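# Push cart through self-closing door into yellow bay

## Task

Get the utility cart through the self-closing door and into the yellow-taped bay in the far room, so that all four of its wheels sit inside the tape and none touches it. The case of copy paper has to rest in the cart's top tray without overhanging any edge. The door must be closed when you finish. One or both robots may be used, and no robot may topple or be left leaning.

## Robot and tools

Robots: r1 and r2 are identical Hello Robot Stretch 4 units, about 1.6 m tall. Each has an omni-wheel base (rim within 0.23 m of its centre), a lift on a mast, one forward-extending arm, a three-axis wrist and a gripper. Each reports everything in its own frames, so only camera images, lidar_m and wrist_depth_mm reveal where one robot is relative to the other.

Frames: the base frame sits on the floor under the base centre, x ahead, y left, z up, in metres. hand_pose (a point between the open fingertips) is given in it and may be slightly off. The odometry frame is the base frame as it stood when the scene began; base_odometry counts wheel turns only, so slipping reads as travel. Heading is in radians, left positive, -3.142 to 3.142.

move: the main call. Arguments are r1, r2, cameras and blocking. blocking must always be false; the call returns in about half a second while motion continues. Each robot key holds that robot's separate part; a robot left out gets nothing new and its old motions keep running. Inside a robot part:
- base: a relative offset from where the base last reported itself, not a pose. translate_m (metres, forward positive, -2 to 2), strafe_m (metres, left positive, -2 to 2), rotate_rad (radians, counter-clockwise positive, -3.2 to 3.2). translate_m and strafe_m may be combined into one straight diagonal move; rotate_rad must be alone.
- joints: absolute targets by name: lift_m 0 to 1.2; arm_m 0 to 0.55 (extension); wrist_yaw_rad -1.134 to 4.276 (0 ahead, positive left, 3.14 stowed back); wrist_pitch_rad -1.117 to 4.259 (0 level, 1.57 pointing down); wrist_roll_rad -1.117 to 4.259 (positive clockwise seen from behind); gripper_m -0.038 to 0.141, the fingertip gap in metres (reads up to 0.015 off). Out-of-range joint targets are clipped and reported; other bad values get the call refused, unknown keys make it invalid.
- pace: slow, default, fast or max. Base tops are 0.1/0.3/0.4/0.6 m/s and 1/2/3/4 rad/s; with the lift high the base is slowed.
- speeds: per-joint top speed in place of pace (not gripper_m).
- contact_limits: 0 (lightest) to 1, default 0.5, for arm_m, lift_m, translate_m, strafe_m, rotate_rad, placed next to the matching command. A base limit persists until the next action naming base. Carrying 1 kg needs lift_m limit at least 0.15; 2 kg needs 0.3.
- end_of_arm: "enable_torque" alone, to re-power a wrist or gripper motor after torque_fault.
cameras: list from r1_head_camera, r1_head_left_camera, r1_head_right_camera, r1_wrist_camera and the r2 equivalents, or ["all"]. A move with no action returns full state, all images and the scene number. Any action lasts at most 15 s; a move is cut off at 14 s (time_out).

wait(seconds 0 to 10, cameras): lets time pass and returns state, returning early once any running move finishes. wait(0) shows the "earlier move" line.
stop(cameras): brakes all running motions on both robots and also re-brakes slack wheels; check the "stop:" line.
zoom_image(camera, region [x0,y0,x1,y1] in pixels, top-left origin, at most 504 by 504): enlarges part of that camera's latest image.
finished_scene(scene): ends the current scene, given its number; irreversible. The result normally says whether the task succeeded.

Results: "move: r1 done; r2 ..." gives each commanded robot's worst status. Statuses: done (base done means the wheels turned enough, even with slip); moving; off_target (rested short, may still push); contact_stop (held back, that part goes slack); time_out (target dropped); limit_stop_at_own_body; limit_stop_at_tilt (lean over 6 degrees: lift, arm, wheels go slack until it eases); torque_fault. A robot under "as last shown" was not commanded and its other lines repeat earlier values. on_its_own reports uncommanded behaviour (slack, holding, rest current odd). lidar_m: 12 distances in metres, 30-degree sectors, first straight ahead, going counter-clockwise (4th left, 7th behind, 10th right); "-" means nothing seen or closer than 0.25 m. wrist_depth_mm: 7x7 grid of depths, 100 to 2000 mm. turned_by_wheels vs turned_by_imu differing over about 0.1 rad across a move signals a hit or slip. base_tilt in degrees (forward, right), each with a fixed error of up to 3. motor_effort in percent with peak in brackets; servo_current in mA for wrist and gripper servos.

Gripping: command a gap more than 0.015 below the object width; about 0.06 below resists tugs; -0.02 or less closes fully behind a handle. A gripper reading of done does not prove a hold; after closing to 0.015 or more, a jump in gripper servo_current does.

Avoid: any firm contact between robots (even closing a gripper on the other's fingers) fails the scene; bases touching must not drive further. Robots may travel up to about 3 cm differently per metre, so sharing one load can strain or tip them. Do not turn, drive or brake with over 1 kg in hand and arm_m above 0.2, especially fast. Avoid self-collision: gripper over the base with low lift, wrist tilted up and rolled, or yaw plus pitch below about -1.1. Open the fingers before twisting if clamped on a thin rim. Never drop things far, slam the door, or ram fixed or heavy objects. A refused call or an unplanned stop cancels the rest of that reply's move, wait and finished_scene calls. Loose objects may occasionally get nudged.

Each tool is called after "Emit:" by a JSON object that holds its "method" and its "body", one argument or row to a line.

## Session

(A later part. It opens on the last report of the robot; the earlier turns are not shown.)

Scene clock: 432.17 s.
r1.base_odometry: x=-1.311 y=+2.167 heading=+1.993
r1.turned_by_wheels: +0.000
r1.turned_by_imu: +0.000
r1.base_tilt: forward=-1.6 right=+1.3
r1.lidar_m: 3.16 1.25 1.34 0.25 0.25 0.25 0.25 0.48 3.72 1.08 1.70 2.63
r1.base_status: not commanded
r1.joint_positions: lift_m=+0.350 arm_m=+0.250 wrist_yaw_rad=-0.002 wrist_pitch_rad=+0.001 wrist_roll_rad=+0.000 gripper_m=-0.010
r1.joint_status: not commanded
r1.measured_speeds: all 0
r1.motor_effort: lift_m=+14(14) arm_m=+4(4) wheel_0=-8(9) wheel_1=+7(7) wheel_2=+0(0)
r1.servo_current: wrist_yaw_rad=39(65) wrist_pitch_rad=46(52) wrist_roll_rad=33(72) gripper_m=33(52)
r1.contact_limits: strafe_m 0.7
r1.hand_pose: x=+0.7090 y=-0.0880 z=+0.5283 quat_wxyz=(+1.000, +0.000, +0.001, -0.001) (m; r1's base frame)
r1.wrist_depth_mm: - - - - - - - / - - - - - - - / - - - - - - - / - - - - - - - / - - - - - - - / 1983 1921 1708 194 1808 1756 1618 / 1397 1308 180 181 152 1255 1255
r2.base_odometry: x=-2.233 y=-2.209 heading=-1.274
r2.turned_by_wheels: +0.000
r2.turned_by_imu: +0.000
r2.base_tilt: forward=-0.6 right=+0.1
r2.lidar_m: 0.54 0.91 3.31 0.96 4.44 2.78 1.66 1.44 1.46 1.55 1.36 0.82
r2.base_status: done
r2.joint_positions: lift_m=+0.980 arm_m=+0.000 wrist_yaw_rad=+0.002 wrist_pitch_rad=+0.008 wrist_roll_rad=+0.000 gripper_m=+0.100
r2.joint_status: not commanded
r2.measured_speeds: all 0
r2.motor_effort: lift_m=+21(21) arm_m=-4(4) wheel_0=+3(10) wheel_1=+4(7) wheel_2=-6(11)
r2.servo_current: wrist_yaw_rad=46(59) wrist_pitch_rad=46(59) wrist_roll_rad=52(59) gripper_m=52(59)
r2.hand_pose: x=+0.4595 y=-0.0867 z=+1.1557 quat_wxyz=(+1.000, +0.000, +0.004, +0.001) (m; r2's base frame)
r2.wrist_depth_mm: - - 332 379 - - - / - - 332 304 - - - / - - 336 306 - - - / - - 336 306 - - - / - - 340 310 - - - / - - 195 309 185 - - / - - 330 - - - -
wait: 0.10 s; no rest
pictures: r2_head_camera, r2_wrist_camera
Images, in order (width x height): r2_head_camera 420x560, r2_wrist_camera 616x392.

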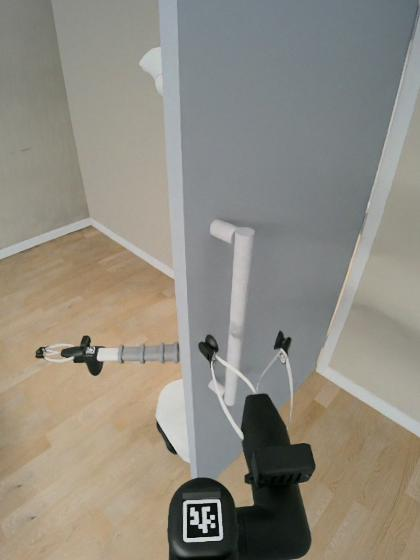

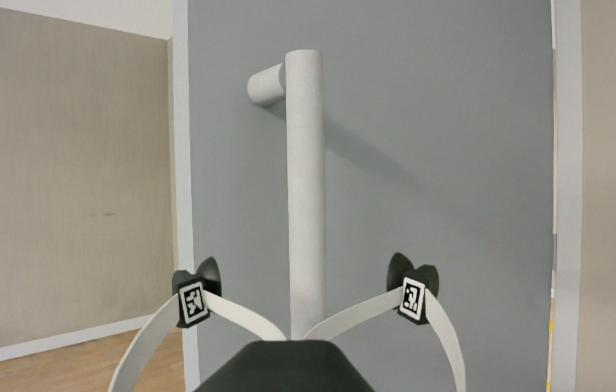

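Emit:
{"method": "move", "body": {
  "blocking": false,
  "r2": {"base":{"translate_m":0.11},"pace":"slow","contact_limits":{"translate_m":0.3}}
}}

Emit:
{"method": "wait", "body": {
  "seconds": 3
}}

Emit:
{"method": "move", "body": {
  "blocking": false,
  "r2": {"joints":{"gripper_m":-0.03}}
}}

Emit:
{"method": "wait", "body": {
  "seconds": 2
}}

Emit:
{"method": "wait", "body": {
  "seconds": 0.1,
  "cameras": ["r2_wrist_camera","r2_head_camera"]
}}

Scene clock: 438.77 s.
move: r2 moving
r1: as last shown
r1.lidar_m: 3.14 1.26 1.33 0.25 0.26 0.25 0.25 0.46 3.71 1.08 1.72 2.63
r1.servo_current: wrist_yaw_rad=46(65) wrist_pitch_rad=46(46) wrist_roll_rad=46(59) gripper_m=39(46)
r1.contact_limits: strafe_m 0.7
r1.wrist_depth_mm: - - - - - - - / - - - - - - - / - - - - - - - / - - - - - - - / - - - - - - - / 1921 1983 1708 194 1863 1808 1618 / 1397 1336 180 180 153 1281 1281
r2.base_odometry: x=-2.230 y=-2.221 heading=-1.274
r2.turned_by_wheels: +0.000
r2.turned_by_imu: +0.000
r2.base_tilt: forward=-0.7 right=+0.1
r2.lidar_m: 0.54 0.89 3.31 0.95 1.53 2.79 1.66 1.44 1.45 1.57 1.35 0.75
r2.base_status: translate_m moving
r2.joint_positions: lift_m=+0.980 arm_m=+0.000 wrist_yaw_rad=+0.002 wrist_pitch_rad=+0.008 wrist_roll_rad=+0.000 gripper_m=+0.100
r2.joint_status: not commanded
r2.measured_speeds: translate_m=+0.048 strafe_m=+0.000 rotate_rad=+0.001 lift_m=+0.000 arm_m=+0.000 wrist_yaw_rad=+0.000 wrist_pitch_rad=+0.000 wrist_roll_rad=+0.000
r2.motor_effort: lift_m=+21(21) arm_m=-4(4) wheel_0=+4(8) wheel_1=+4(6) wheel_2=-11(11)
r2.servo_current: wrist_yaw_rad=39(52) wrist_pitch_rad=52(52) wrist_roll_rad=46(65) gripper_m=59(59)
r2.contact_limits: translate_m 0.3
r2.hand_pose: x=+0.4595 y=-0.0867 z=+1.1557 quat_wxyz=(+1.000, +0.000, +0.004, +0.001) (m; r2's base frame)
r2.wrist_depth_mm: - - 324 370 - - - / - - 325 293 - - - / - - 327 296 - - - / - - 327 297 - - - / - - 329 296 - - - / - - 197 297 185 - - / - - 330 - - - -
pictures: none

Scene clock: 440.63 s.
earlier move: r2 done
r1.base_odometry: x=-1.311 y=+2.167 heading=+1.993
r1.turned_by_wheels: +0.000
r1.turned_by_imu: +0.000
r1.base_tilt: forward=-1.6 right=+1.3
r1.lidar_m: 3.19 1.25 0.72 0.25 - 0.25 0.25 0.46 3.74 1.06 1.71 2.63
r1.base_status: not commanded
r1.joint_positions: lift_m=+0.350 arm_m=+0.250 wrist_yaw_rad=-0.002 wrist_pitch_rad=+0.001 wrist_roll_rad=+0.000 gripper_m=-0.010
r1.joint_status: not commanded
r1.measured_speeds: all 0
r1.motor_effort: lift_m=+14(14) arm_m=+4(4) wheel_0=-7(9) wheel_1=+7(7) wheel_2=+4(4)
r1.servo_current: wrist_yaw_rad=59(72) wrist_pitch_rad=39(52) wrist_roll_rad=39(65) gripper_m=39(52)
r1.contact_limits: strafe_m 0.7
r1.hand_pose: x=+0.7090 y=-0.0880 z=+0.5283 quat_wxyz=(+1.000, +0.000, +0.001, -0.001) (m; r1's base frame)
r1.wrist_depth_mm: - - - - - - - / - - - - - - - / - - - - - - - / - - - - - - - / - - - - - - - / 1983 1921 1756 195 1808 1808 1618 / 1397 1308 180 180 153 1281 1281
r2.base_odometry: x=-2.201 y=-2.314 heading=-1.274
r2.turned_by_wheels: +0.000
r2.turned_by_imu: +0.000
r2.base_tilt: forward=-0.7 right=+0.1
r2.lidar_m: 0.42 0.80 3.23 0.97 1.10 2.91 1.73 1.52 1.52 1.45 1.30 0.65
r2.base_status: done
r2.joint_positions: lift_m=+0.980 arm_m=+0.000 wrist_yaw_rad=+0.000 wrist_pitch_rad=+0.006 wrist_roll_rad=+0.000 gripper_m=+0.100
r2.joint_status: not commanded
r2.measured_speeds: all 0
r2.motor_effort: lift_m=+21(21) arm_m=+5(5) wheel_0=+2(10) wheel_1=+1(7) wheel_2=-4(13)
r2.servo_current: wrist_yaw_rad=52(59) wrist_pitch_rad=46(59) wrist_roll_rad=39(65) gripper_m=52(59)
r2.contact_limits: translate_m 0.3
r2.hand_pose: x=+0.4592 y=-0.0875 z=+1.1562 quat_wxyz=(+1.000, +0.000, +0.003, +0.000) (m; r2's base frame)
r2.wrist_depth_mm: - 222 236 194 368 - - / - 224 246 195 368 - - / - 224 251 198 382 - - / - 225 252 200 373 - - / - 225 252 201 359 - - / - 225 198 200 194 - - / - 233 247 - - - -
wait: 1.87 of 3 s (r2 has come to rest)
pictures: none

Scene clock: 441.13 s.
move: r2 moving
r1: as last shown
r1.lidar_m: 3.16 1.26 0.73 0.25 0.25 0.25 0.25 0.47 3.73 1.08 1.74 2.63
r1.motor_effort: lift_m=+14(14) arm_m=+4(4) wheel_0=-8(8) wheel_1=+6(7) wheel_2=+4(4)
r1.servo_current: wrist_yaw_rad=59(72) wrist_pitch_rad=46(46) wrist_roll_rad=46(65) gripper_m=39(46)
r1.contact_limits: strafe_m 0.7
r1.wrist_depth_mm: - - - - - - - / - - - - - - - / - - - - - - - / - - - - - - - / - - - - - - - / 1921 1921 1756 195 1808 1808 1618 / 1397 1281 181 180 153 1281 1255
r2.base_odometry: x=-2.201 y=-2.314 heading=-1.274
r2.turned_by_wheels: +0.000
r2.turned_by_imu: +0.000
r2.base_tilt: forward=-0.7 right=+0.1
r2.lidar_m: 0.43 0.77 3.24 0.96 1.11 2.88 1.71 1.50 1.52 1.48 1.28 0.62
r2.base_status: not commanded
r2.joint_positions: lift_m=+0.980 arm_m=+0.000 wrist_yaw_rad=+0.000 wrist_pitch_rad=+0.006 wrist_roll_rad=+0.000 gripper_m=+0.083
r2.joint_status: gripper_m moving
r2.measured_speeds: all 0
r2.motor_effort: lift_m=+21(21) arm_m=+4(5) wheel_0=+1(2) wheel_1=+1(1) wheel_2=-4(5)
r2.servo_current: wrist_yaw_rad=46(59) wrist_pitch_rad=52(52) wrist_roll_rad=46(52) gripper_m=124(124)
r2.contact_limits: translate_m 0.3
r2.hand_pose: x=+0.4592 y=-0.0875 z=+1.1562 quat_wxyz=(+1.000, +0.000, +0.003, +0.000) (m; r2's base frame)
r2.wrist_depth_mm: - 222 236 193 366 - - / - 222 244 195 366 - - / - 223 249 198 379 - - / - 224 251 198 368 - - / - 229 246 202 355 - - / - 224 196 196 192 - - / - 235 247 - - - -
pictures: none

Scene clock: 442.63 s.
earlier move: r2 done
r1.base_odometry: x=-1.311 y=+2.167 heading=+1.993
r1.turned_by_wheels: +0.000
r1.turned_by_imu: +0.000
r1.base_tilt: forward=-1.6 right=+1.3
r1.lidar_m: 3.15 1.27 0.72 0.25 0.25 0.25 0.25 0.46 3.74 1.07 1.74 2.63
r1.base_status: not commanded
r1.joint_positions: lift_m=+0.350 arm_m=+0.250 wrist_yaw_rad=-0.002 wrist_pitch_rad=+0.001 wrist_roll_rad=+0.000 gripper_m=-0.010
r1.joint_status: not commanded
r1.measured_speeds: all 0
r1.motor_effort: lift_m=+14(14) arm_m=+4(4) wheel_0=-5(8) wheel_1=+5(7) wheel_2=+2(4)
r1.servo_current: wrist_yaw_rad=39(72) wrist_pitch_rad=39(52) wrist_roll_rad=39(72) gripper_m=46(46)
r1.contact_limits: strafe_m 0.7
r1.hand_pose: x=+0.7090 y=-0.0880 z=+0.5283 quat_wxyz=(+1.000, +0.000, +0.001, -0.001) (m; r1's base frame)
r1.wrist_depth_mm: - - - - - - - / - - - - - - - / - - - - - - - / - - - - - - - / - - - - - - - / 1921 1983 1756 194 1863 1756 1537 / 1397 1308 180 181 152 1281 1229
r2.base_odometry: x=-2.201 y=-2.314 heading=-1.274
r2.turned_by_wheels: +0.000
r2.turned_by_imu: +0.000
r2.base_tilt: forward=-0.6 right=+0.0
r2.lidar_m: 0.42 0.77 3.22 0.95 1.09 2.90 1.70 1.52 1.51 1.49 1.30 0.61
r2.base_status: not commanded
r2.joint_positions: lift_m=+0.980 arm_m=+0.000 wrist_yaw_rad=+0.002 wrist_pitch_rad=+0.006 wrist_roll_rad=+0.000 gripper_m=-0.028
r2.joint_status: all done
r2.measured_speeds: all 0
r2.motor_effort: lift_m=+20(21) arm_m=-3(5) wheel_0=-1(2) wheel_1=+0(1) wheel_2=+2(5)
r2.servo_current: wrist_yaw_rad=46(65) wrist_pitch_rad=46(52) wrist_roll_rad=52(65) gripper_m=169(351)
r2.contact_limits: translate_m 0.3
r2.hand_pose: x=+0.4595 y=-0.0869 z=+1.1562 quat_wxyz=(+1.000, +0.000, +0.003, +0.001) (m; r2's base frame)
r2.wrist_depth_mm: - 211 227 186 362 - - / - 213 235 187 359 - - / - 213 240 188 366 - - / - 217 241 191 362 - - / - 220 242 189 366 - - / - 220 183 193 178 - - / - 210 231 - 387 - -
wait: 1.50 of 2 s (r2 has come to rest)
pictures: none

Scene clock: 442.73 s.
r1.base_odometry: x=-1.311 y=+2.167 heading=+1.993
r1.turned_by_wheels: +0.000
r1.turned_by_imu: +0.000
r1.base_tilt: forward=-1.6 right=+1.3
r1.lidar_m: 3.17 1.27 0.73 0.25 0.25 0.25 0.25 0.44 3.74 1.07 1.74 2.63
r1.base_status: not commanded
r1.joint_positions: lift_m=+0.350 arm_m=+0.250 wrist_yaw_rad=-0.002 wrist_pitch_rad=+0.001 wrist_roll_rad=+0.000 gripper_m=-0.010
r1.joint_status: not commanded
r1.measured_speeds: all 0
r1.motor_effort: lift_m=+14(14) arm_m=+4(4) wheel_0=-5(8) wheel_1=+4(7) wheel_2=+2(4)
r1.servo_current: wrist_yaw_rad=52(72) wrist_pitch_rad=39(52) wrist_roll_rad=65(72) gripper_m=33(46)
r1.contact_limits: strafe_m 0.7
r1.hand_pose: x=+0.7090 y=-0.0880 z=+0.5283 quat_wxyz=(+1.000, +0.000, +0.001, -0.001) (m; r1's base frame)
r1.wrist_depth_mm: - - - - - - - / - - - - - - - / - - - - - - - / - - - - - - - / - - - - - - - / 1921 1921 1708 194 1863 1756 1618 / 1397 1308 180 180 152 1281 1255
r2.base_odometry: x=-2.201 y=-2.314 heading=-1.274
r2.turned_by_wheels: +0.000
r2.turned_by_imu: +0.000
r2.base_tilt: forward=-0.6 right=+0.1
r2.lidar_m: 0.40 0.78 3.22 0.96 1.12 2.88 1.73 1.52 1.53 1.48 1.27 0.63
r2.base_status: not commanded
r2.joint_positions: lift_m=+0.980 arm_m=+0.000 wrist_yaw_rad=+0.002 wrist_pitch_rad=+0.006 wrist_roll_rad=+0.000 gripper_m=-0.028
r2.joint_status: all done
r2.measured_speeds: all 0
r2.motor_effort: lift_m=+21(21) arm_m=-4(5) wheel_0=-2(2) wheel_1=+0(1) wheel_2=+2(5)
r2.servo_current: wrist_yaw_rad=52(65) wrist_pitch_rad=46(52) wrist_roll_rad=52(65) gripper_m=169(351)
r2.contact_limits: translate_m 0.3
r2.hand_pose: x=+0.4595 y=-0.0869 z=+1.1562 quat_wxyz=(+1.000, +0.000, +0.003, +0.001) (m; r2's base frame)
r2.wrist_depth_mm: - 211 228 185 364 - - / - 213 235 187 359 - - / - 213 240 187 364 - - / - 217 241 191 364 - - / - 219 242 189 366 - - / - 220 184 193 178 - - / - 211 231 - 384 - -
wait: 0.10 s; no rest
pictures: r2_head_camera, r2_wrist_camera
Images, in order (width x height): r2_head_camera 420x560, r2_wrist_camera 616x392.

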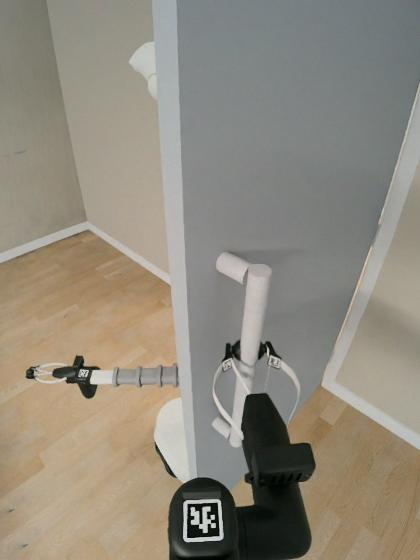

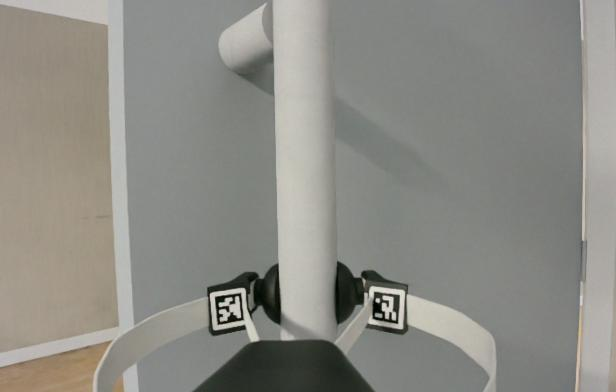

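Emit:
{"method": "move", "body": {
  "blocking": false,
  "r2": {"base":{"translate_m":-0.05,"strafe_m":-0.05},"pace":"slow","contact_limits":{"translate_m":0.6}}
}}

Emit:
{"method": "wait", "body": {
  "seconds": 2
}}

Emit:
{"method": "move", "body": {
  "blocking": false,
  "r1": {"base":{"strafe_m":-0.1},"pace":"slow"}
}}

Emit:
{"method": "wait", "body": {
  "seconds": 2
}}

Emit:
{"method": "wait", "body": {
  "seconds": 0.1,
  "cameras": ["r1_head_left_camera","r1_head_right_camera","r1_head_camera","r2_wrist_camera","r2_head_camera"]
}}

Scene clock: 449.43 s.
move: r2 moving
r1: as last shown
r1.lidar_m: 3.16 1.26 1.37 0.25 0.25 0.25 0.27 0.45 3.74 1.07 1.74 2.62
r1.motor_effort: lift_m=+14(14) arm_m=+4(4) wheel_0=-5(5) wheel_1=+4(5) wheel_2=+2(2)
r1.servo_current: wrist_yaw_rad=46(72) wrist_pitch_rad=39(46) wrist_roll_rad=52(65) gripper_m=46(46)
r1.contact_limits: strafe_m 0.7
r1.wrist_depth_mm: - - - - - - - / - - - - - - - / - - - - - - - / - - - - - - - / - - - - - - - / 1921 1921 1756 195 1921 1808 1576 / 1397 1255 180 181 152 1308 1255
r2.base_odometry: x=-2.212 y=-2.309 heading=-1.274
r2.turned_by_wheels: +0.000
r2.turned_by_imu: +0.001
r2.base_tilt: forward=-0.6 right=+0.1
r2.lidar_m: 0.42 0.73 3.23 0.95 1.17 2.87 1.71 1.50 1.53 1.46 1.28 0.64
r2.base_status: translate_m moving; strafe_m moving
r2.joint_positions: lift_m=+0.980 arm_m=+0.000 wrist_yaw_rad=+0.002 wrist_pitch_rad=+0.006 wrist_roll_rad=+0.000 gripper_m=-0.028
r2.joint_status: not commanded
r2.measured_speeds: translate_m=-0.035 strafe_m=-0.035 rotate_rad=-0.002 lift_m=+0.000 arm_m=+0.000 wrist_yaw_rad=+0.000 wrist_pitch_rad=+0.000 wrist_roll_rad=+0.000
r2.motor_effort: lift_m=+21(21) arm_m=-3(4) wheel_0=+0(4) wheel_1=-12(12) wheel_2=+15(18)
r2.servo_current: wrist_yaw_rad=46(59) wrist_pitch_rad=39(52) wrist_roll_rad=46(52) gripper_m=176(176)
r2.contact_limits: translate_m 0.6
r2.hand_pose: x=+0.4595 y=-0.0869 z=+1.1562 quat_wxyz=(+1.000, +0.000, +0.003, +0.001) (m; r2's base frame)
r2.wrist_depth_mm: - 212 229 187 364 - - / - 213 235 188 366 - - / - 214 242 189 366 - - / - 216 241 189 357 - - / - 220 242 195 368 - - / - 220 184 195 178 - - / - 211 231 - - - -
pictures: none

Scene clock: 450.87 s.
earlier move: r2 done
r1.base_odometry: x=-1.311 y=+2.167 heading=+1.993
r1.turned_by_wheels: +0.000
r1.turned_by_imu: +0.000
r1.base_tilt: forward=-1.6 right=+1.2
r1.lidar_m: 3.18 1.28 1.36 0.29 0.25 0.25 0.29 0.51 3.73 1.07 1.72 2.63
r1.base_status: not commanded
r1.joint_positions: lift_m=+0.350 arm_m=+0.250 wrist_yaw_rad=-0.002 wrist_pitch_rad=+0.001 wrist_roll_rad=+0.000 gripper_m=-0.010
r1.joint_status: not commanded
r1.measured_speeds: all 0
r1.motor_effort: lift_m=+14(14) arm_m=+4(4) wheel_0=-4(5) wheel_1=+4(5) wheel_2=+2(2)
r1.servo_current: wrist_yaw_rad=59(72) wrist_pitch_rad=46(46) wrist_roll_rad=46(65) gripper_m=33(46)
r1.contact_limits: strafe_m 0.7
r1.hand_pose: x=+0.7090 y=-0.0880 z=+0.5283 quat_wxyz=(+1.000, +0.000, +0.001, -0.001) (m; r1's base frame)
r1.wrist_depth_mm: - - - - - - - / - - - - - - - / - - - - - - - / - - - - - - - / - - - - - - - / 1921 1921 1756 194 1808 1808 1618 / 1430 1281 180 181 153 1281 1255
r2.base_odometry: x=-2.263 y=-2.281 heading=-1.273
r2.turned_by_wheels: +0.001
r2.turned_by_imu: +0.001
r2.base_tilt: forward=-0.6 right=+0.1
r2.lidar_m: 0.42 0.73 3.31 1.02 1.42 2.79 1.67 1.46 1.46 1.46 1.27 0.67
r2.base_status: done
r2.joint_positions: lift_m=+0.980 arm_m=+0.000 wrist_yaw_rad=+0.003 wrist_pitch_rad=+0.006 wrist_roll_rad=+0.000 gripper_m=-0.028
r2.joint_status: not commanded
r2.measured_speeds: all 0
r2.motor_effort: lift_m=+21(21) arm_m=-4(4) wheel_0=+4(5) wheel_1=-6(12) wheel_2=+12(19)
r2.servo_current: wrist_yaw_rad=52(59) wrist_pitch_rad=46(52) wrist_roll_rad=46(59) gripper_m=176(182)
r2.contact_limits: translate_m 0.6
r2.hand_pose: x=+0.4595 y=-0.0866 z=+1.1562 quat_wxyz=(+1.000, +0.000, +0.003, +0.001) (m; r2's base frame)
r2.wrist_depth_mm: - 225 237 201 382 - - / - 221 245 202 379 - - / - 221 251 202 382 - - / - 223 253 203 382 - - / - 228 253 203 384 - - / - 228 183 203 176 - - / - 156 247 - - - -
wait: 1.43 of 2 s (r2 has come to rest)
pictures: none

Scene clock: 451.37 s.
move: r1 moving
r1.base_odometry: x=-1.298 y=+2.173 heading=+1.993
r1.turned_by_wheels: +0.000
r1.turned_by_imu: +0.000
r1.base_tilt: forward=-1.6 right=+1.3
r1.lidar_m: 3.14 1.29 1.34 0.29 0.25 0.25 0.28 0.52 3.71 1.05 1.71 2.62
r1.base_status: strafe_m moving
r1.joint_positions: lift_m=+0.350 arm_m=+0.250 wrist_yaw_rad=-0.002 wrist_pitch_rad=+0.001 wrist_roll_rad=+0.000 gripper_m=-0.010
r1.joint_status: not commanded
r1.measured_speeds: translate_m=+0.000 strafe_m=-0.056 rotate_rad=+0.000 lift_m=+0.000 arm_m=+0.000 wrist_yaw_rad=+0.000 wrist_pitch_rad=+0.000 wrist_roll_rad=+0.000
r1.motor_effort: lift_m=+14(14) arm_m=+4(4) wheel_0=+6(9) wheel_1=-7(7) wheel_2=+2(2)
r1.servo_current: wrist_yaw_rad=46(65) wrist_pitch_rad=46(46) wrist_roll_rad=39(65) gripper_m=46(52)
r1.hand_pose: x=+0.7090 y=-0.0880 z=+0.5283 quat_wxyz=(+1.000, +0.000, +0.001, -0.001) (m; r1's base frame)
r1.wrist_depth_mm: - - - - - - - / - - - - - - - / - - - - - - - / - - - - - - - / - - - - - - - / 1921 1921 1708 194 1808 1756 1576 / 1366 1336 180 180 153 1255 1281
r2: as last shown
r2.turned_by_wheels: +0.000
r2.turned_by_imu: +0.000
r2.base_tilt: forward=-0.7 right=+0.0
r2.lidar_m: 0.43 0.72 3.30 0.99 1.45 2.79 1.67 1.45 1.43 1.47 1.30 0.68
r2.motor_effort: lift_m=+21(21) arm_m=-4(4) wheel_0=+4(4) wheel_1=-6(6) wheel_2=+12(12)
r2.servo_current: wrist_yaw_rad=46(52) wrist_pitch_rad=39(52) wrist_roll_rad=46(52) gripper_m=176(182)
r2.contact_limits: translate_m 0.6
r2.wrist_depth_mm: - 224 237 201 379 - - / - 220 246 202 377 - - / - 221 252 202 379 - - / - 222 252 202 384 - - / - 229 252 204 384 - - / - 228 183 202 177 - - / - 157 248 - - - -
pictures: none

Scene clock: 453.03 s.
earlier move: r1 done
r1.base_odometry: x=-1.220 y=+2.208 heading=+1.993
r1.turned_by_wheels: +0.000
r1.turned_by_imu: -0.001
r1.base_tilt: forward=-1.6 right=+1.3
r1.lidar_m: 3.08 1.32 1.40 0.37 0.28 0.31 0.37 0.65 3.69 0.97 1.60 2.53
r1.base_status: done
r1.joint_positions: lift_m=+0.350 arm_m=+0.250 wrist_yaw_rad=-0.002 wrist_pitch_rad=+0.001 wrist_roll_rad=+0.000 gripper_m=-0.010
r1.joint_status: not commanded
r1.measured_speeds: all 0
r1.motor_effort: lift_m=+14(14) arm_m=+4(4) wheel_0=+2(9) wheel_1=-3(8) wheel_2=+0(2)
r1.servo_current: wrist_yaw_rad=52(72) wrist_pitch_rad=39(52) wrist_roll_rad=46(72) gripper_m=46(52)
r1.hand_pose: x=+0.7090 y=-0.0880 z=+0.5283 quat_wxyz=(+1.000, +0.000, +0.001, -0.001) (m; r1's base frame)
r1.wrist_depth_mm: - - - - - - - / - - - - - - - / - - - - - - - / - - - - - - - / - - - - - - - / 1983 1921 1808 195 1863 1808 1618 / 1366 1281 181 180 153 1281 1255
r2.base_odometry: x=-2.263 y=-2.281 heading=-1.273
r2.turned_by_wheels: +0.000
r2.turned_by_imu: +0.000
r2.base_tilt: forward=-0.7 right=+0.1
r2.lidar_m: 0.42 0.92 3.31 1.01 1.45 2.76 1.66 1.43 1.46 1.47 1.28 0.68
r2.base_status: not commanded
r2.joint_positions: lift_m=+0.980 arm_m=+0.000 wrist_yaw_rad=+0.003 wrist_pitch_rad=+0.006 wrist_roll_rad=+0.000 gripper_m=-0.028
r2.joint_status: not commanded
r2.measured_speeds: all 0
r2.motor_effort: lift_m=+21(21) arm_m=-4(4) wheel_0=+4(4) wheel_1=-5(6) wheel_2=+12(12)
r2.servo_current: wrist_yaw_rad=52(65) wrist_pitch_rad=52(52) wrist_roll_rad=52(59) gripper_m=176(182)
r2.contact_limits: translate_m 0.6
r2.hand_pose: x=+0.4595 y=-0.0866 z=+1.1562 quat_wxyz=(+1.000, +0.000, +0.003, +0.001) (m; r2's base frame)
r2.wrist_depth_mm: - 225 236 201 379 - - / - 221 244 202 382 - - / - 222 251 202 382 - - / - 223 252 202 384 - - / - 228 253 204 384 - - / - 228 185 202 177 - - / - 156 247 - - - -
wait: 1.67 of 2 s (r1 has come to rest)
pictures: none

Scene clock: 453.13 s.
r1.base_odometry: x=-1.220 y=+2.208 heading=+1.993
r1.turned_by_wheels: +0.000
r1.turned_by_imu: +0.000
r1.base_tilt: forward=-1.6 right=+1.3
r1.lidar_m: 3.08 1.29 1.40 0.36 0.29 0.29 0.35 0.63 3.68 0.97 1.59 2.56
r1.base_status: done
r1.joint_positions: lift_m=+0.350 arm_m=+0.250 wrist_yaw_rad=-0.002 wrist_pitch_rad=+0.001 wrist_roll_rad=+0.000 gripper_m=-0.010
r1.joint_status: not commanded
r1.measured_speeds: all 0
r1.motor_effort: lift_m=+14(14) arm_m=+4(4) wheel_0=+2(9) wheel_1=-4(8) wheel_2=+0(2)
r1.servo_current: wrist_yaw_rad=46(72) wrist_pitch_rad=33(52) wrist_roll_rad=39(72) gripper_m=46(52)
r1.hand_pose: x=+0.7090 y=-0.0880 z=+0.5283 quat_wxyz=(+1.000, +0.000, +0.001, -0.001) (m; r1's base frame)
r1.wrist_depth_mm: - - - - - - - / - - - - - - - / - - - - - - - / - - - - - - - / - - - - - - - / 1921 1983 1808 195 1863 1756 1576 / 1366 1336 181 181 153 1281 1308
r2.base_odometry: x=-2.263 y=-2.281 heading=-1.273
r2.turned_by_wheels: +0.000
r2.turned_by_imu: +0.000
r2.base_tilt: forward=-0.6 right=+0.1
r2.lidar_m: 0.43 0.90 3.32 1.00 1.46 2.78 1.67 1.44 1.44 1.48 1.30 0.66
r2.base_status: not commanded
r2.joint_positions: lift_m=+0.980 arm_m=+0.000 wrist_yaw_rad=+0.003 wrist_pitch_rad=+0.006 wrist_roll_rad=+0.000 gripper_m=-0.028
r2.joint_status: not commanded
r2.measured_speeds: all 0
r2.motor_effort: lift_m=+21(21) arm_m=-4(4) wheel_0=+4(4) wheel_1=-5(6) wheel_2=+12(12)
r2.servo_current: wrist_yaw_rad=39(65) wrist_pitch_rad=39(52) wrist_roll_rad=52(59) gripper_m=169(182)
r2.contact_limits: translate_m 0.6
r2.hand_pose: x=+0.4595 y=-0.0866 z=+1.1562 quat_wxyz=(+1.000, +0.000, +0.003, +0.001) (m; r2's base frame)
r2.wrist_depth_mm: - 225 237 200 379 - - / - 221 245 200 382 - - / - 222 252 201 384 - - / - 223 252 204 382 - - / - 228 253 204 384 - - / - 229 183 202 177 - - / - 156 247 - - - -
wait: 0.10 s; no rest
pictures: r1_head_camera, r1_head_left_camera, r1_head_right_camera, r2_head_camera, r2_wrist_camera
Images, in order (width x height): r1_head_camera 420x560, r1_head_left_camera 420x672, r1_head_right_camera 420x672, r2_head_camera 420x560, r2_wrist_camera 616x392.

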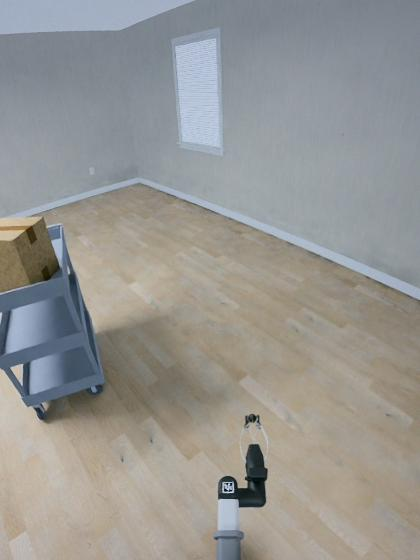

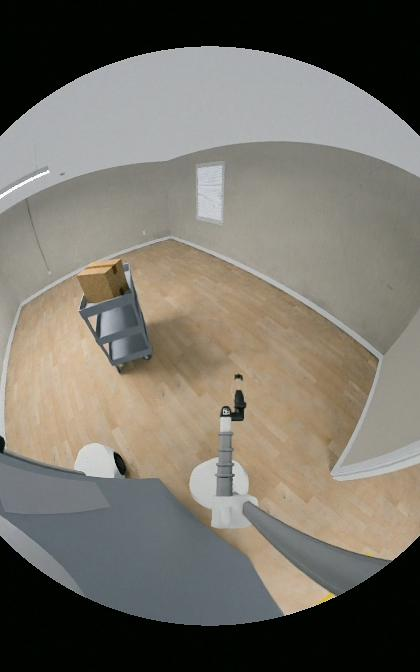

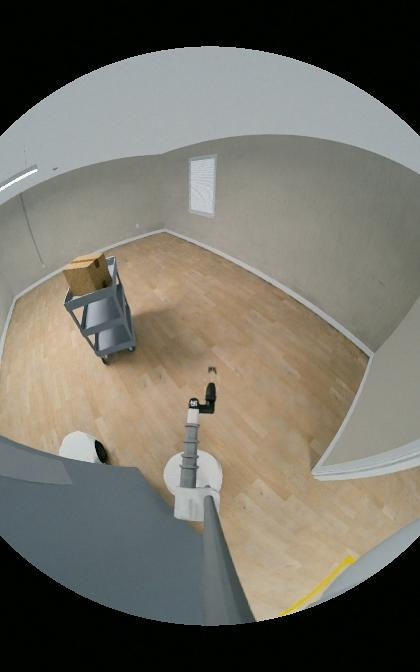

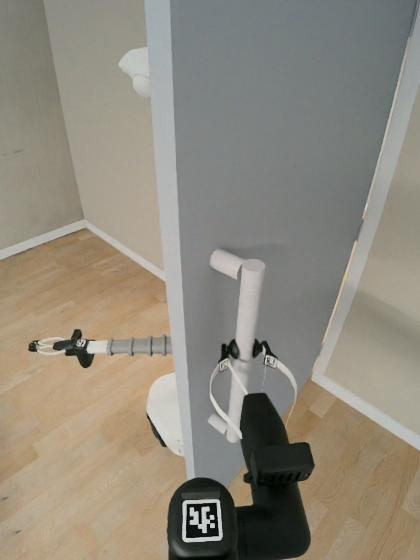

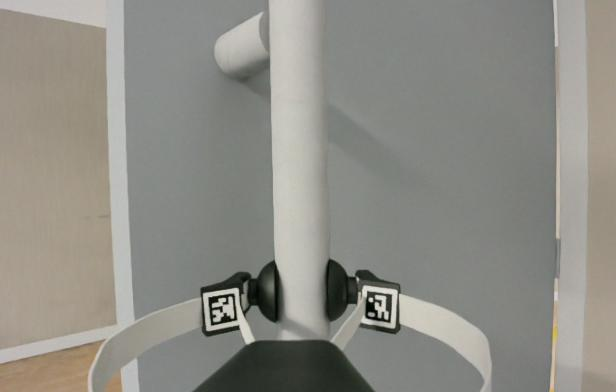

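Emit:
{"method": "move", "body": {
  "blocking": false,
  "r1": {"base":{"translate_m":1.9},"joints":{"arm_m":0.0,"lift_m":0.7},"pace":"fast"}
}}

Emit:
{"method": "wait", "body": {
  "seconds": 2
}}

Emit:
{"method": "wait", "body": {
  "seconds": 6
}}

Emit:
{"method": "move", "body": {
  "blocking": false,
  "r1": {"base":{"rotate_rad":-2.72},"joints":{"gripper_m":0.1},"pace":"default"}
}}

Emit:
{"method": "wait", "body": {
  "seconds": 5
}}

Emit:
{"method": "wait", "body": {
  "seconds": 2,
  "cameras": ["r1_head_camera","r1_head_left_camera","r1_head_right_camera","r2_wrist_camera"]
}}

Scene clock: 480.13 s.
move: r1 moving
r1.base_odometry: x=-1.241 y=+2.254 heading=+1.993
r1.turned_by_wheels: +0.000
r1.turned_by_imu: +0.000
r1.base_tilt: forward=-1.6 right=+1.3
r1.lidar_m: 3.05 1.27 1.33 0.41 0.32 0.33 0.40 0.72 3.69 0.98 1.65 2.51
r1.base_status: translate_m moving
r1.joint_positions: lift_m=+0.413 arm_m=+0.174 wrist_yaw_rad=-0.002 wrist_pitch_rad=+0.001 wrist_roll_rad=+0.000 gripper_m=-0.010
r1.joint_status: lift_m moving; arm_m moving
r1.measured_speeds: translate_m=+0.194 strafe_m=+0.001 rotate_rad=-0.002 lift_m=+0.243 arm_m=-0.292 wrist_yaw_rad=+0.000 wrist_pitch_rad=+0.000 wrist_roll_rad=+0.000
r1.motor_effort: lift_m=+25(27) arm_m=-4(8) wheel_0=+8(9) wheel_1=+8(9) wheel_2=-11(11)
r1.servo_current: wrist_yaw_rad=39(65) wrist_pitch_rad=39(46) wrist_roll_rad=46(59) gripper_m=39(52)
r1.hand_pose: x=+0.6331 y=-0.0880 z=+0.5906 quat_wxyz=(+1.000, +0.000, +0.001, -0.001) (m; r1's base frame)
r1.wrist_depth_mm: - - - - - - - / - - - - - - - / - - - - - - - / - - - - - - - / - - - - - - - / - - 1921 195 - 1983 1756 / 1464 1397 181 180 152 1366 1366
r2: as last shown
r2.base_tilt: forward=-0.7 right=+0.1
r2.lidar_m: 0.42 0.77 3.31 1.00 1.44 2.77 1.65 1.46 1.47 1.46 1.29 0.70
r2.motor_effort: lift_m=+21(21) arm_m=-3(4) wheel_0=+4(4) wheel_1=-6(6) wheel_2=+11(12)
r2.servo_current: wrist_yaw_rad=52(52) wrist_pitch_rad=46(52) wrist_roll_rad=52(59) gripper_m=176(189)
r2.contact_limits: translate_m 0.6
r2.wrist_depth_mm: - 225 237 201 379 - - / - 222 246 202 382 - - / - 222 251 202 382 - - / - 223 252 203 379 - - / - 228 253 204 387 - - / - 228 184 202 177 - - / - 156 247 - - - -
pictures: none

Scene clock: 482.13 s.
earlier move: r1 moving
r1.base_odometry: x=-1.549 y=+2.939 heading=+1.993
r1.turned_by_wheels: +0.000
r1.turned_by_imu: +0.000
r1.base_tilt: forward=-1.6 right=+1.3
r1.lidar_m: 2.44 4.48 0.77 0.93 1.05 0.91 1.01 4.24 1.30 1.56 2.01 2.03
r1.base_status: translate_m moving
r1.joint_positions: lift_m=+0.700 arm_m=+0.000 wrist_yaw_rad=-0.002 wrist_pitch_rad=+0.001 wrist_roll_rad=+0.000 gripper_m=-0.010
r1.joint_status: all done
r1.measured_speeds: translate_m=+0.401 strafe_m=+0.000 rotate_rad=+0.002 lift_m=+0.000 arm_m=+0.000 wrist_yaw_rad=+0.000 wrist_pitch_rad=+0.000 wrist_roll_rad=+0.000
r1.motor_effort: lift_m=+25(30) arm_m=-5(8) wheel_0=+4(10) wheel_1=+5(9) wheel_2=-5(13)
r1.servo_current: wrist_yaw_rad=46(72) wrist_pitch_rad=39(46) wrist_roll_rad=52(65) gripper_m=46(52)
r1.hand_pose: x=+0.4592 y=-0.0880 z=+0.8774 quat_wxyz=(+1.000, +0.000, +0.001, -0.001) (m; r1's base frame)
r1.wrist_depth_mm: - - - - - - - / - - - - - - - / - - - - - - - / - - - - - - - / - - - - - - - / - - - 194 - - - / - - 180 180 152 - -
r2.base_odometry: x=-2.263 y=-2.281 heading=-1.273
r2.turned_by_wheels: +0.000
r2.turned_by_imu: +0.000
r2.base_tilt: forward=-0.7 right=+0.1
r2.lidar_m: 0.40 1.07 1.04 0.99 1.45 2.78 1.68 1.44 1.45 1.45 1.30 0.68
r2.base_status: not commanded
r2.joint_positions: lift_m=+0.980 arm_m=+0.000 wrist_yaw_rad=+0.003 wrist_pitch_rad=+0.006 wrist_roll_rad=+0.000 gripper_m=-0.028
r2.joint_status: not commanded
r2.measured_speeds: all 0
r2.motor_effort: lift_m=+21(21) arm_m=-4(4) wheel_0=+4(4) wheel_1=-6(6) wheel_2=+12(12)
r2.servo_current: wrist_yaw_rad=52(65) wrist_pitch_rad=52(52) wrist_roll_rad=39(59) gripper_m=176(189)
r2.contact_limits: translate_m 0.6
r2.hand_pose: x=+0.4595 y=-0.0866 z=+1.1562 quat_wxyz=(+1.000, +0.000, +0.003, +0.001) (m; r2's base frame)
r2.wrist_depth_mm: - 224 237 200 382 - - / - 220 246 201 382 - - / - 221 251 202 384 - - / - 223 252 204 384 - - / - 229 253 204 382 - - / - 228 184 202 177 - - / - 156 246 - - - -
wait: 2.00 s; no rest
pictures: none

Scene clock: 485.67 s.
earlier move: r1 done
r1.base_odometry: x=-1.999 y=+3.941 heading=+1.993
r1.turned_by_wheels: +0.000
r1.turned_by_imu: +0.000
r1.base_tilt: forward=-1.6 right=+1.2
r1.lidar_m: 1.57 2.92 3.69 0.95 0.92 0.99 1.96 2.10 2.11 1.46 1.27 1.28
r1.base_status: done
r1.joint_positions: lift_m=+0.700 arm_m=+0.000 wrist_yaw_rad=-0.002 wrist_pitch_rad=+0.001 wrist_roll_rad=+0.000 gripper_m=-0.010
r1.joint_status: all done
r1.measured_speeds: all 0
r1.motor_effort: lift_m=+25(30) arm_m=-5(8) wheel_0=+2(10) wheel_1=+1(9) wheel_2=+0(13)
r1.servo_current: wrist_yaw_rad=59(78) wrist_pitch_rad=39(52) wrist_roll_rad=59(65) gripper_m=39(52)
r1.hand_pose: x=+0.4592 y=-0.0880 z=+0.8774 quat_wxyz=(+1.000, +0.000, +0.001, -0.001) (m; r1's base frame)
r1.wrist_depth_mm: - - - 1756 - - - / - - - 1708 - - - / - - - 1708 - - - / - - - 1756 - - - / - - - - - - - / - - - 195 170 - - / - - 180 136 142 - -
r2.base_odometry: x=-2.263 y=-2.281 heading=-1.273
r2.turned_by_wheels: +0.000
r2.turned_by_imu: +0.000
r2.base_tilt: forward=-0.6 right=+0.1
r2.lidar_m: 0.43 2.87 1.94 1.01 1.44 2.77 1.66 1.45 1.44 1.48 1.28 0.68
r2.base_status: not commanded
r2.joint_positions: lift_m=+0.980 arm_m=+0.000 wrist_yaw_rad=+0.003 wrist_pitch_rad=+0.006 wrist_roll_rad=+0.000 gripper_m=-0.028
r2.joint_status: not commanded
r2.measured_speeds: all 0
r2.motor_effort: lift_m=+21(21) arm_m=-4(4) wheel_0=+4(4) wheel_1=-5(6) wheel_2=+12(12)
r2.servo_current: wrist_yaw_rad=59(65) wrist_pitch_rad=46(52) wrist_roll_rad=46(65) gripper_m=182(189)
r2.contact_limits: translate_m 0.6
r2.hand_pose: x=+0.4595 y=-0.0866 z=+1.1562 quat_wxyz=(+1.000, +0.000, +0.003, +0.001) (m; r2's base frame)
r2.wrist_depth_mm: - 224 237 201 379 - - / - 221 245 201 379 - - / - 221 251 202 382 - - / - 223 253 203 379 - - / - 228 253 203 384 - - / - 228 184 202 177 - - / - 156 247 - - - -
wait: 3.53 of 6 s (r1 has come to rest)
pictures: none

Scene clock: 486.17 s.
move: r1 moving
r1.base_odometry: x=-1.999 y=+3.941 heading=+1.741
r1.turned_by_wheels: -0.252
r1.turned_by_imu: -0.253
r1.base_tilt: forward=-1.6 right=+1.3
r1.lidar_m: 1.36 1.92 3.66 3.92 0.91 0.92 1.92 2.17 2.11 1.74 1.31 1.28
r1.base_status: rotate_rad moving
r1.joint_positions: lift_m=+0.700 arm_m=+0.000 wrist_yaw_rad=-0.002 wrist_pitch_rad=+0.001 wrist_roll_rad=+0.000 gripper_m=+0.012
r1.joint_status: gripper_m moving
r1.measured_speeds: translate_m=+0.000 strafe_m=+0.000 rotate_rad=-0.973 lift_m=+0.000 arm_m=+0.000 wrist_yaw_rad=+0.000 wrist_pitch_rad=+0.000 wrist_roll_rad=+0.000
r1.motor_effort: lift_m=+25(25) arm_m=-5(5) wheel_0=+6(9) wheel_1=+8(8) wheel_2=+6(7)
r1.servo_current: wrist_yaw_rad=52(59) wrist_pitch_rad=46(46) wrist_roll_rad=39(59) gripper_m=72(72)
r1.hand_pose: x=+0.4592 y=-0.0880 z=+0.8774 quat_wxyz=(+1.000, +0.000, +0.001, -0.001) (m; r1's base frame)
r1.wrist_depth_mm: - 1921 - - - - - / - 1921 - - - - - / - 1983 - - - - - / - 1983 - - - - - / - - - - - - - / - - 183 204 181 - - / - 1921 163 - 149 - -
r2: as last shown
r2.base_tilt: forward=-0.7 right=+0.1
r2.lidar_m: 0.43 2.86 1.94 1.00 1.47 2.76 1.65 1.44 1.47 1.47 1.27 0.64
r2.motor_effort: lift_m=+21(21) arm_m=-3(4) wheel_0=+4(4) wheel_1=-5(6) wheel_2=+12(12)
r2.servo_current: wrist_yaw_rad=46(52) wrist_pitch_rad=46(46) wrist_roll_rad=33(52) gripper_m=176(182)
r2.contact_limits: translate_m 0.6
r2.wrist_depth_mm: - 224 236 201 379 - - / - 220 245 201 377 - - / - 222 252 202 382 - - / - 222 252 203 382 - - / - 228 252 204 384 - - / - 229 184 202 177 - - / - 156 245 - - - -
pictures: none

Scene clock: 488.33 s.
earlier move: r1 done
r1.base_odometry: x=-1.999 y=+3.941 heading=-0.726
r1.turned_by_wheels: -2.468
r1.turned_by_imu: -2.481
r1.base_tilt: forward=-1.6 right=+1.3
r1.lidar_m: 2.10 2.10 1.55 1.30 1.29 1.47 2.51 3.71 0.98 0.91 0.97 1.93
r1.base_status: done
r1.joint_positions: lift_m=+0.700 arm_m=+0.000 wrist_yaw_rad=-0.002 wrist_pitch_rad=+0.001 wrist_roll_rad=+0.000 gripper_m=+0.100
r1.joint_status: all done
r1.measured_speeds: all 0
r1.motor_effort: lift_m=+25(25) arm_m=-5(5) wheel_0=+3(10) wheel_1=+1(9) wheel_2=+0(8)
r1.servo_current: wrist_yaw_rad=52(78) wrist_pitch_rad=46(52) wrist_roll_rad=33(72) gripper_m=39(91)
r1.hand_pose: x=+0.4592 y=-0.0880 z=+0.8774 quat_wxyz=(+1.000, +0.000, +0.001, -0.001) (m; r1's base frame)
r1.wrist_depth_mm: - - - - - - - / - - - - - - 1397 / - - - - - - 1430 / - - - - - - - / - - - - - - - / - 192 195 - 197 - - / - 163 1921 145 - 1756 -
r2.base_odometry: x=-2.263 y=-2.281 heading=-1.273
r2.turned_by_wheels: +0.000
r2.turned_by_imu: +0.000
r2.base_tilt: forward=-0.6 right=+0.1
r2.lidar_m: 0.44 2.89 1.78 1.01 1.45 2.75 1.65 1.45 1.46 1.48 1.29 0.68
r2.base_status: not commanded
r2.joint_positions: lift_m=+0.980 arm_m=+0.000 wrist_yaw_rad=+0.003 wrist_pitch_rad=+0.006 wrist_roll_rad=+0.000 gripper_m=-0.028
r2.joint_status: not commanded
r2.measured_speeds: all 0
r2.motor_effort: lift_m=+21(21) arm_m=-3(4) wheel_0=+4(4) wheel_1=-6(6) wheel_2=+12(12)
r2.servo_current: wrist_yaw_rad=52(59) wrist_pitch_rad=46(52) wrist_roll_rad=39(59) gripper_m=176(182)
r2.contact_limits: translate_m 0.6
r2.hand_pose: x=+0.4595 y=-0.0866 z=+1.1562 quat_wxyz=(+1.000, +0.000, +0.003, +0.001) (m; r2's base frame)
r2.wrist_depth_mm: - 224 236 201 382 - - / - 220 246 202 382 - - / - 222 250 202 379 - - / - 223 252 203 384 - - / - 228 253 204 384 - - / - 228 184 202 177 - - / - 156 247 - - - -
wait: 2.17 of 5 s (r1 has come to rest)
pictures: none

Scene clock: 490.33 s.
r1.base_odometry: x=-1.999 y=+3.941 heading=-0.726
r1.turned_by_wheels: +0.000
r1.turned_by_imu: +0.000
r1.base_tilt: forward=-1.6 right=+1.3
r1.lidar_m: 2.09 2.08 1.54 1.29 1.28 1.50 2.51 3.69 1.01 0.93 0.93 1.93
r1.base_status: done
r1.joint_positions: lift_m=+0.700 arm_m=+0.000 wrist_yaw_rad=-0.002 wrist_pitch_rad=+0.001 wrist_roll_rad=+0.000 gripper_m=+0.100
r1.joint_status: all done
r1.measured_speeds: all 0
r1.motor_effort: lift_m=+25(25) arm_m=-5(5) wheel_0=+3(10) wheel_1=+1(9) wheel_2=-1(8)
r1.servo_current: wrist_yaw_rad=52(78) wrist_pitch_rad=39(52) wrist_roll_rad=46(72) gripper_m=39(91)
r1.hand_pose: x=+0.4592 y=-0.0880 z=+0.8774 quat_wxyz=(+1.000, +0.000, +0.001, -0.001) (m; r1's base frame)
r1.wrist_depth_mm: - - - - - - - / - - - - - - 1397 / - - - - - - 1430 / - - - - - - - / - - - - - - - / - 192 195 - 198 - - / - 163 1808 145 - 1708 -
r2.base_odometry: x=-2.263 y=-2.281 heading=-1.273
r2.turned_by_wheels: +0.000
r2.turned_by_imu: +0.000
r2.base_tilt: forward=-0.6 right=+0.1
r2.lidar_m: 0.43 2.88 1.78 1.00 1.44 2.79 1.67 1.46 1.46 1.48 1.28 0.67
r2.base_status: not commanded
r2.joint_positions: lift_m=+0.980 arm_m=+0.000 wrist_yaw_rad=+0.003 wrist_pitch_rad=+0.006 wrist_roll_rad=+0.000 gripper_m=-0.028
r2.joint_status: not commanded
r2.measured_speeds: all 0
r2.motor_effort: lift_m=+21(21) arm_m=-4(4) wheel_0=+4(4) wheel_1=-6(6) wheel_2=+12(12)
r2.servo_current: wrist_yaw_rad=52(59) wrist_pitch_rad=39(52) wrist_roll_rad=46(59) gripper_m=176(182)
r2.contact_limits: translate_m 0.6
r2.hand_pose: x=+0.4595 y=-0.0866 z=+1.1562 quat_wxyz=(+1.000, +0.000, +0.003, +0.001) (m; r2's base frame)
r2.wrist_depth_mm: - 225 236 200 379 - - / - 220 246 202 379 - - / - 222 251 202 382 - - / - 223 252 203 384 - - / - 228 253 204 387 - - / - 229 184 202 177 - - / - 156 247 - - - -
wait: 2.00 s; at rest by 0.27 s
pictures: r1_head_camera, r1_head_left_camera, r1_head_right_camera, r2_wrist_camera
Images, in order (width x height): r1_head_camera 420x560, r1_head_left_camera 420x672, r1_head_right_camera 420x672, r2_wrist_camera 616x392.

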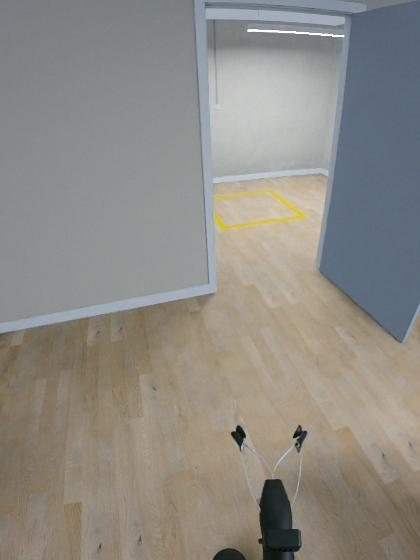

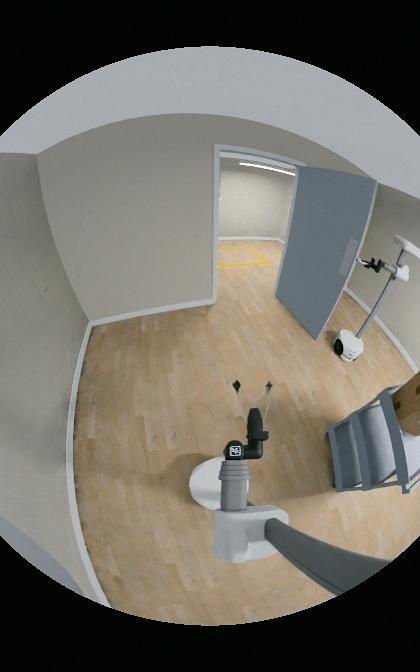

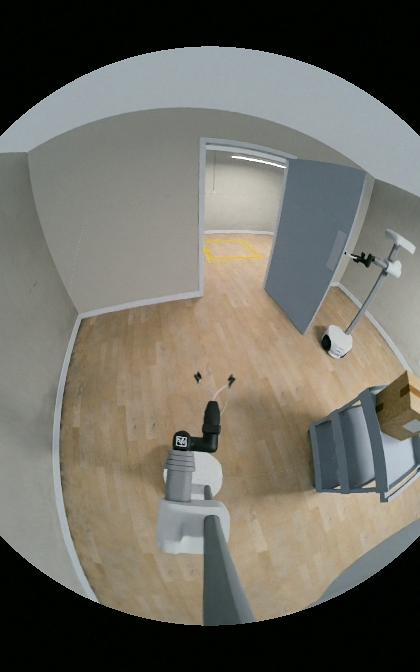

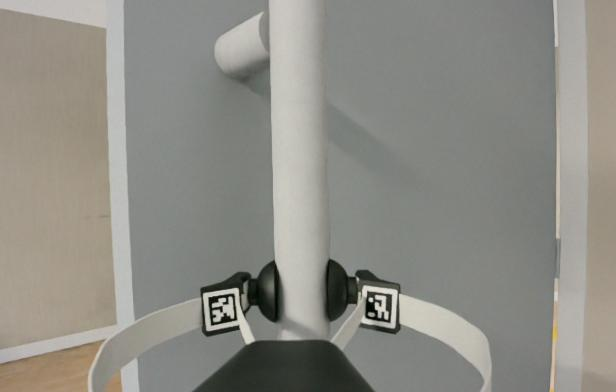

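Emit:
{"method": "move", "body": {
  "blocking": false,
  "r1": {"base":{"translate_m":-1.33,"strafe_m":-0.615},"pace":"fast"}
}}

Emit:
{"method": "wait", "body": {
  "seconds": 6
}}

Emit:
{"method": "wait", "body": {
  "seconds": 0.2,
  "cameras": ["r1_head_camera","r1_head_right_camera","r1_wrist_camera"]
}}

Scene clock: 495.97 s.
move: r1 moving
r1.base_odometry: x=-2.049 y=+3.956 heading=-0.727
r1.turned_by_wheels: +0.000
r1.turned_by_imu: -0.001
r1.base_tilt: forward=-1.6 right=+1.3
r1.lidar_m: 2.14 2.13 1.52 1.28 1.29 1.48 2.49 3.66 4.06 0.90 0.95 1.97
r1.base_status: translate_m moving; strafe_m moving
r1.joint_positions: lift_m=+0.700 arm_m=+0.000 wrist_yaw_rad=-0.002 wrist_pitch_rad=+0.001 wrist_roll_rad=+0.000 gripper_m=+0.100
r1.joint_status: not commanded
r1.measured_speeds: translate_m=-0.182 strafe_m=-0.084 rotate_rad=-0.002 lift_m=+0.000 arm_m=+0.000 wrist_yaw_rad=+0.000 wrist_pitch_rad=+0.000 wrist_roll_rad=+0.000
r1.motor_effort: lift_m=+24(25) arm_m=-5(5) wheel_0=-4(5) wheel_1=-10(11) wheel_2=+11(12)
r1.servo_current: wrist_yaw_rad=39(59) wrist_pitch_rad=39(46) wrist_roll_rad=33(59) gripper_m=39(52)
r1.hand_pose: x=+0.4592 y=-0.0880 z=+0.8774 quat_wxyz=(+1.000, +0.000, +0.001, -0.001) (m; r1's base frame)
r1.wrist_depth_mm: - - - - - - - / - - - - - - - / - - - - - - 1430 / - - - - - - - / - - - - - - - / - 193 195 - 198 - - / - 163 1808 145 - 1808 -
r2: as last shown
r2.lidar_m: 0.43 2.87 1.75 0.98 1.46 2.74 1.67 1.45 1.47 1.49 1.30 0.68
r2.motor_effort: lift_m=+21(21) arm_m=-4(4) wheel_0=+4(4) wheel_1=-5(6) wheel_2=+12(12)
r2.servo_current: wrist_yaw_rad=52(59) wrist_pitch_rad=46(52) wrist_roll_rad=39(52) gripper_m=169(182)
r2.contact_limits: translate_m 0.6
r2.wrist_depth_mm: - 224 237 200 382 - - / - 221 246 202 379 - - / - 221 252 202 379 - - / - 223 253 203 384 - - / - 228 253 204 384 - - / - 229 183 202 177 - - / - 156 247 - - - -
pictures: none

Scene clock: 500.40 s.
earlier move: r1 done
r1.base_odometry: x=-3.402 y=+4.365 heading=-0.726
r1.turned_by_wheels: +0.000
r1.turned_by_imu: -0.005
r1.base_tilt: forward=-1.6 right=+1.3
r1.lidar_m: 1.31 3.22 1.77 1.49 1.44 1.66 2.26 2.28 2.58 3.25 3.22 1.07
r1.base_status: done
r1.joint_positions: lift_m=+0.700 arm_m=+0.000 wrist_yaw_rad=-0.002 wrist_pitch_rad=+0.001 wrist_roll_rad=+0.000 gripper_m=+0.100
r1.joint_status: not commanded
r1.measured_speeds: all 0
r1.motor_effort: lift_m=+24(25) arm_m=-4(5) wheel_0=-2(7) wheel_1=+2(13) wheel_2=+0(12)
r1.servo_current: wrist_yaw_rad=65(72) wrist_pitch_rad=46(52) wrist_roll_rad=52(65) gripper_m=39(52)
r1.hand_pose: x=+0.4592 y=-0.0880 z=+0.8775 quat_wxyz=(+1.000, +0.000, +0.001, -0.001) (m; r1's base frame)
r1.wrist_depth_mm: - - - - - - - / - - - - - - - / - - - - - - - / - - - - 1229 1160 - / - - - - - - - / - - 215 - 194 - - / - 1983 1921 145 - - -
r2.base_odometry: x=-2.263 y=-2.281 heading=-1.273
r2.turned_by_wheels: +0.000
r2.turned_by_imu: +0.001
r2.base_tilt: forward=-0.6 right=+0.1
r2.lidar_m: 0.42 2.84 3.30 0.98 1.45 2.75 1.63 1.46 1.47 1.47 1.28 0.70
r2.base_status: not commanded
r2.joint_positions: lift_m=+0.980 arm_m=+0.000 wrist_yaw_rad=+0.003 wrist_pitch_rad=+0.006 wrist_roll_rad=+0.000 gripper_m=-0.028
r2.joint_status: not commanded
r2.measured_speeds: all 0
r2.motor_effort: lift_m=+21(21) arm_m=-4(4) wheel_0=+4(4) wheel_1=-5(6) wheel_2=+12(12)
r2.servo_current: wrist_yaw_rad=52(65) wrist_pitch_rad=46(59) wrist_roll_rad=46(59) gripper_m=176(189)
r2.contact_limits: translate_m 0.6
r2.hand_pose: x=+0.4595 y=-0.0866 z=+1.1562 quat_wxyz=(+1.000, +0.000, +0.003, +0.001) (m; r2's base frame)
r2.wrist_depth_mm: - 225 236 201 382 - - / - 221 246 202 379 - - / - 221 252 202 379 - - / - 222 252 203 379 - - / - 229 253 204 384 - - / - 228 183 202 177 - - / - 156 247 - - - -
wait: 4.43 of 6 s (r1 has come to rest)
pictures: none

Scene clock: 500.60 s.
r1.base_odometry: x=-3.402 y=+4.365 heading=-0.726
r1.turned_by_wheels: +0.000
r1.turned_by_imu: +0.000
r1.base_tilt: forward=-1.6 right=+1.3
r1.lidar_m: 1.32 3.21 1.78 1.49 1.46 1.68 2.27 2.24 2.54 3.24 3.22 1.06
r1.base_status: done
r1.joint_positions: lift_m=+0.700 arm_m=+0.000 wrist_yaw_rad=-0.002 wrist_pitch_rad=+0.001 wrist_roll_rad=+0.000 gripper_m=+0.100
r1.joint_status: not commanded
r1.measured_speeds: all 0
r1.motor_effort: lift_m=+24(25) arm_m=-4(5) wheel_0=-2(7) wheel_1=+2(13) wheel_2=+0(12)
r1.servo_current: wrist_yaw_rad=52(72) wrist_pitch_rad=39(52) wrist_roll_rad=52(65) gripper_m=39(52)
r1.hand_pose: x=+0.4592 y=-0.0880 z=+0.8775 quat_wxyz=(+1.000, +0.000, +0.001, -0.001) (m; r1's base frame)
r1.wrist_depth_mm: - - - - - - - / - - - - - - - / - - - - - - - / - - - - 1205 1118 - / - - - - - - - / - - 213 - 193 - - / - 1921 1983 145 - - -
r2.base_odometry: x=-2.263 y=-2.281 heading=-1.273
r2.turned_by_wheels: +0.000
r2.turned_by_imu: +0.000
r2.base_tilt: forward=-0.6 right=+0.0
r2.lidar_m: 0.41 2.83 3.29 0.99 1.42 2.78 1.68 1.43 1.44 1.47 1.29 0.66
r2.base_status: not commanded
r2.joint_positions: lift_m=+0.980 arm_m=+0.000 wrist_yaw_rad=+0.003 wrist_pitch_rad=+0.006 wrist_roll_rad=+0.000 gripper_m=-0.028
r2.joint_status: not commanded
r2.measured_speeds: all 0
r2.motor_effort: lift_m=+21(21) arm_m=-3(4) wheel_0=+4(4) wheel_1=-6(6) wheel_2=+12(12)
r2.servo_current: wrist_yaw_rad=39(65) wrist_pitch_rad=52(59) wrist_roll_rad=52(59) gripper_m=182(189)
r2.contact_limits: translate_m 0.6
r2.hand_pose: x=+0.4595 y=-0.0866 z=+1.1562 quat_wxyz=(+1.000, +0.000, +0.003, +0.001) (m; r2's base frame)
r2.wrist_depth_mm: - 224 237 201 379 - - / - 220 245 202 379 - - / - 220 252 202 382 - - / - 222 252 202 382 - - / - 228 253 204 387 - - / - 229 184 202 177 - - / - 157 247 - - - -
wait: 0.20 s; no rest
pictures: r1_head_camera, r1_head_right_camera, r1_wrist_camera
Images, in order (width x height): r1_head_camera 420x560, r1_head_right_camera 420x672, r1_wrist_camera 616x392.

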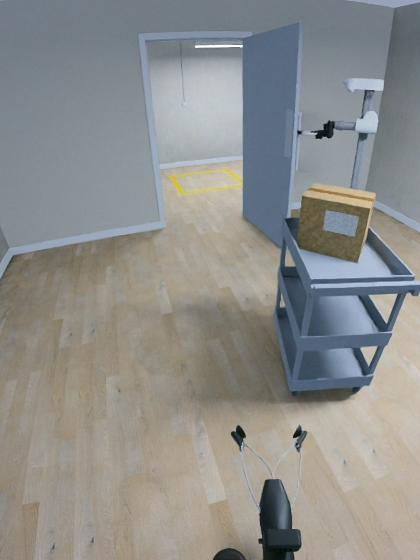

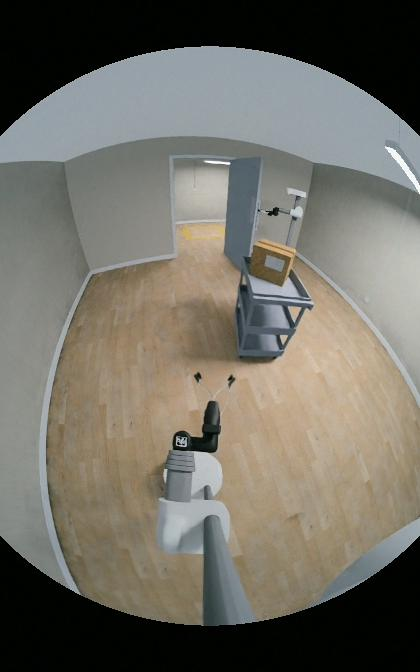

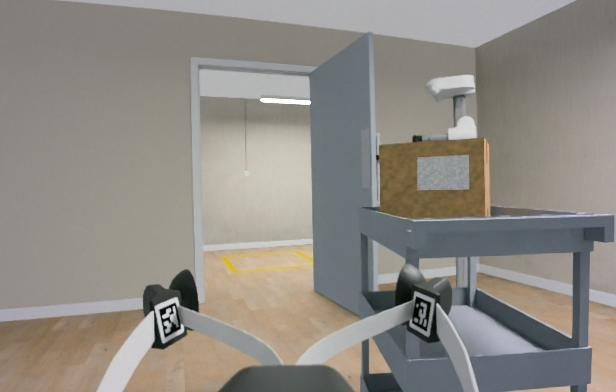

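Emit:
{"method": "zoom_image", "body": {
  "camera": "r1_head_camera",
  "region": [230, 170, 420, 410]
}}

Emit:
{"method": "zoom_image", "body": {
  "camera": "r1_wrist_camera",
  "region": [340, 100, 616, 392]
}}

Scaled by 2.100 from the camera's 420x560 image, which has a finer 600x800 frame.

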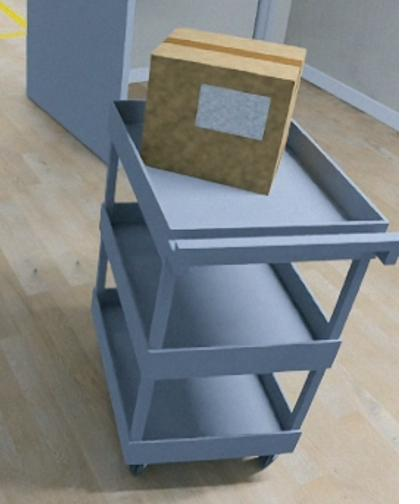

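Scaled by 1.726.

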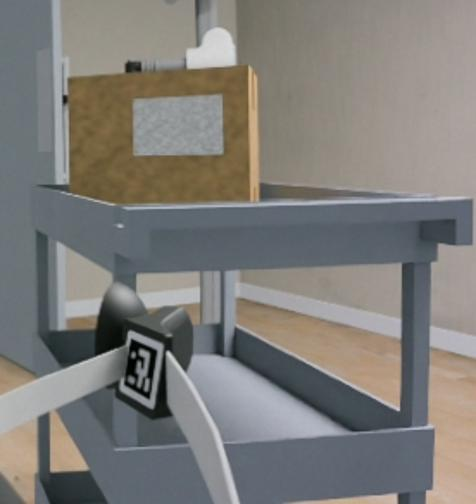

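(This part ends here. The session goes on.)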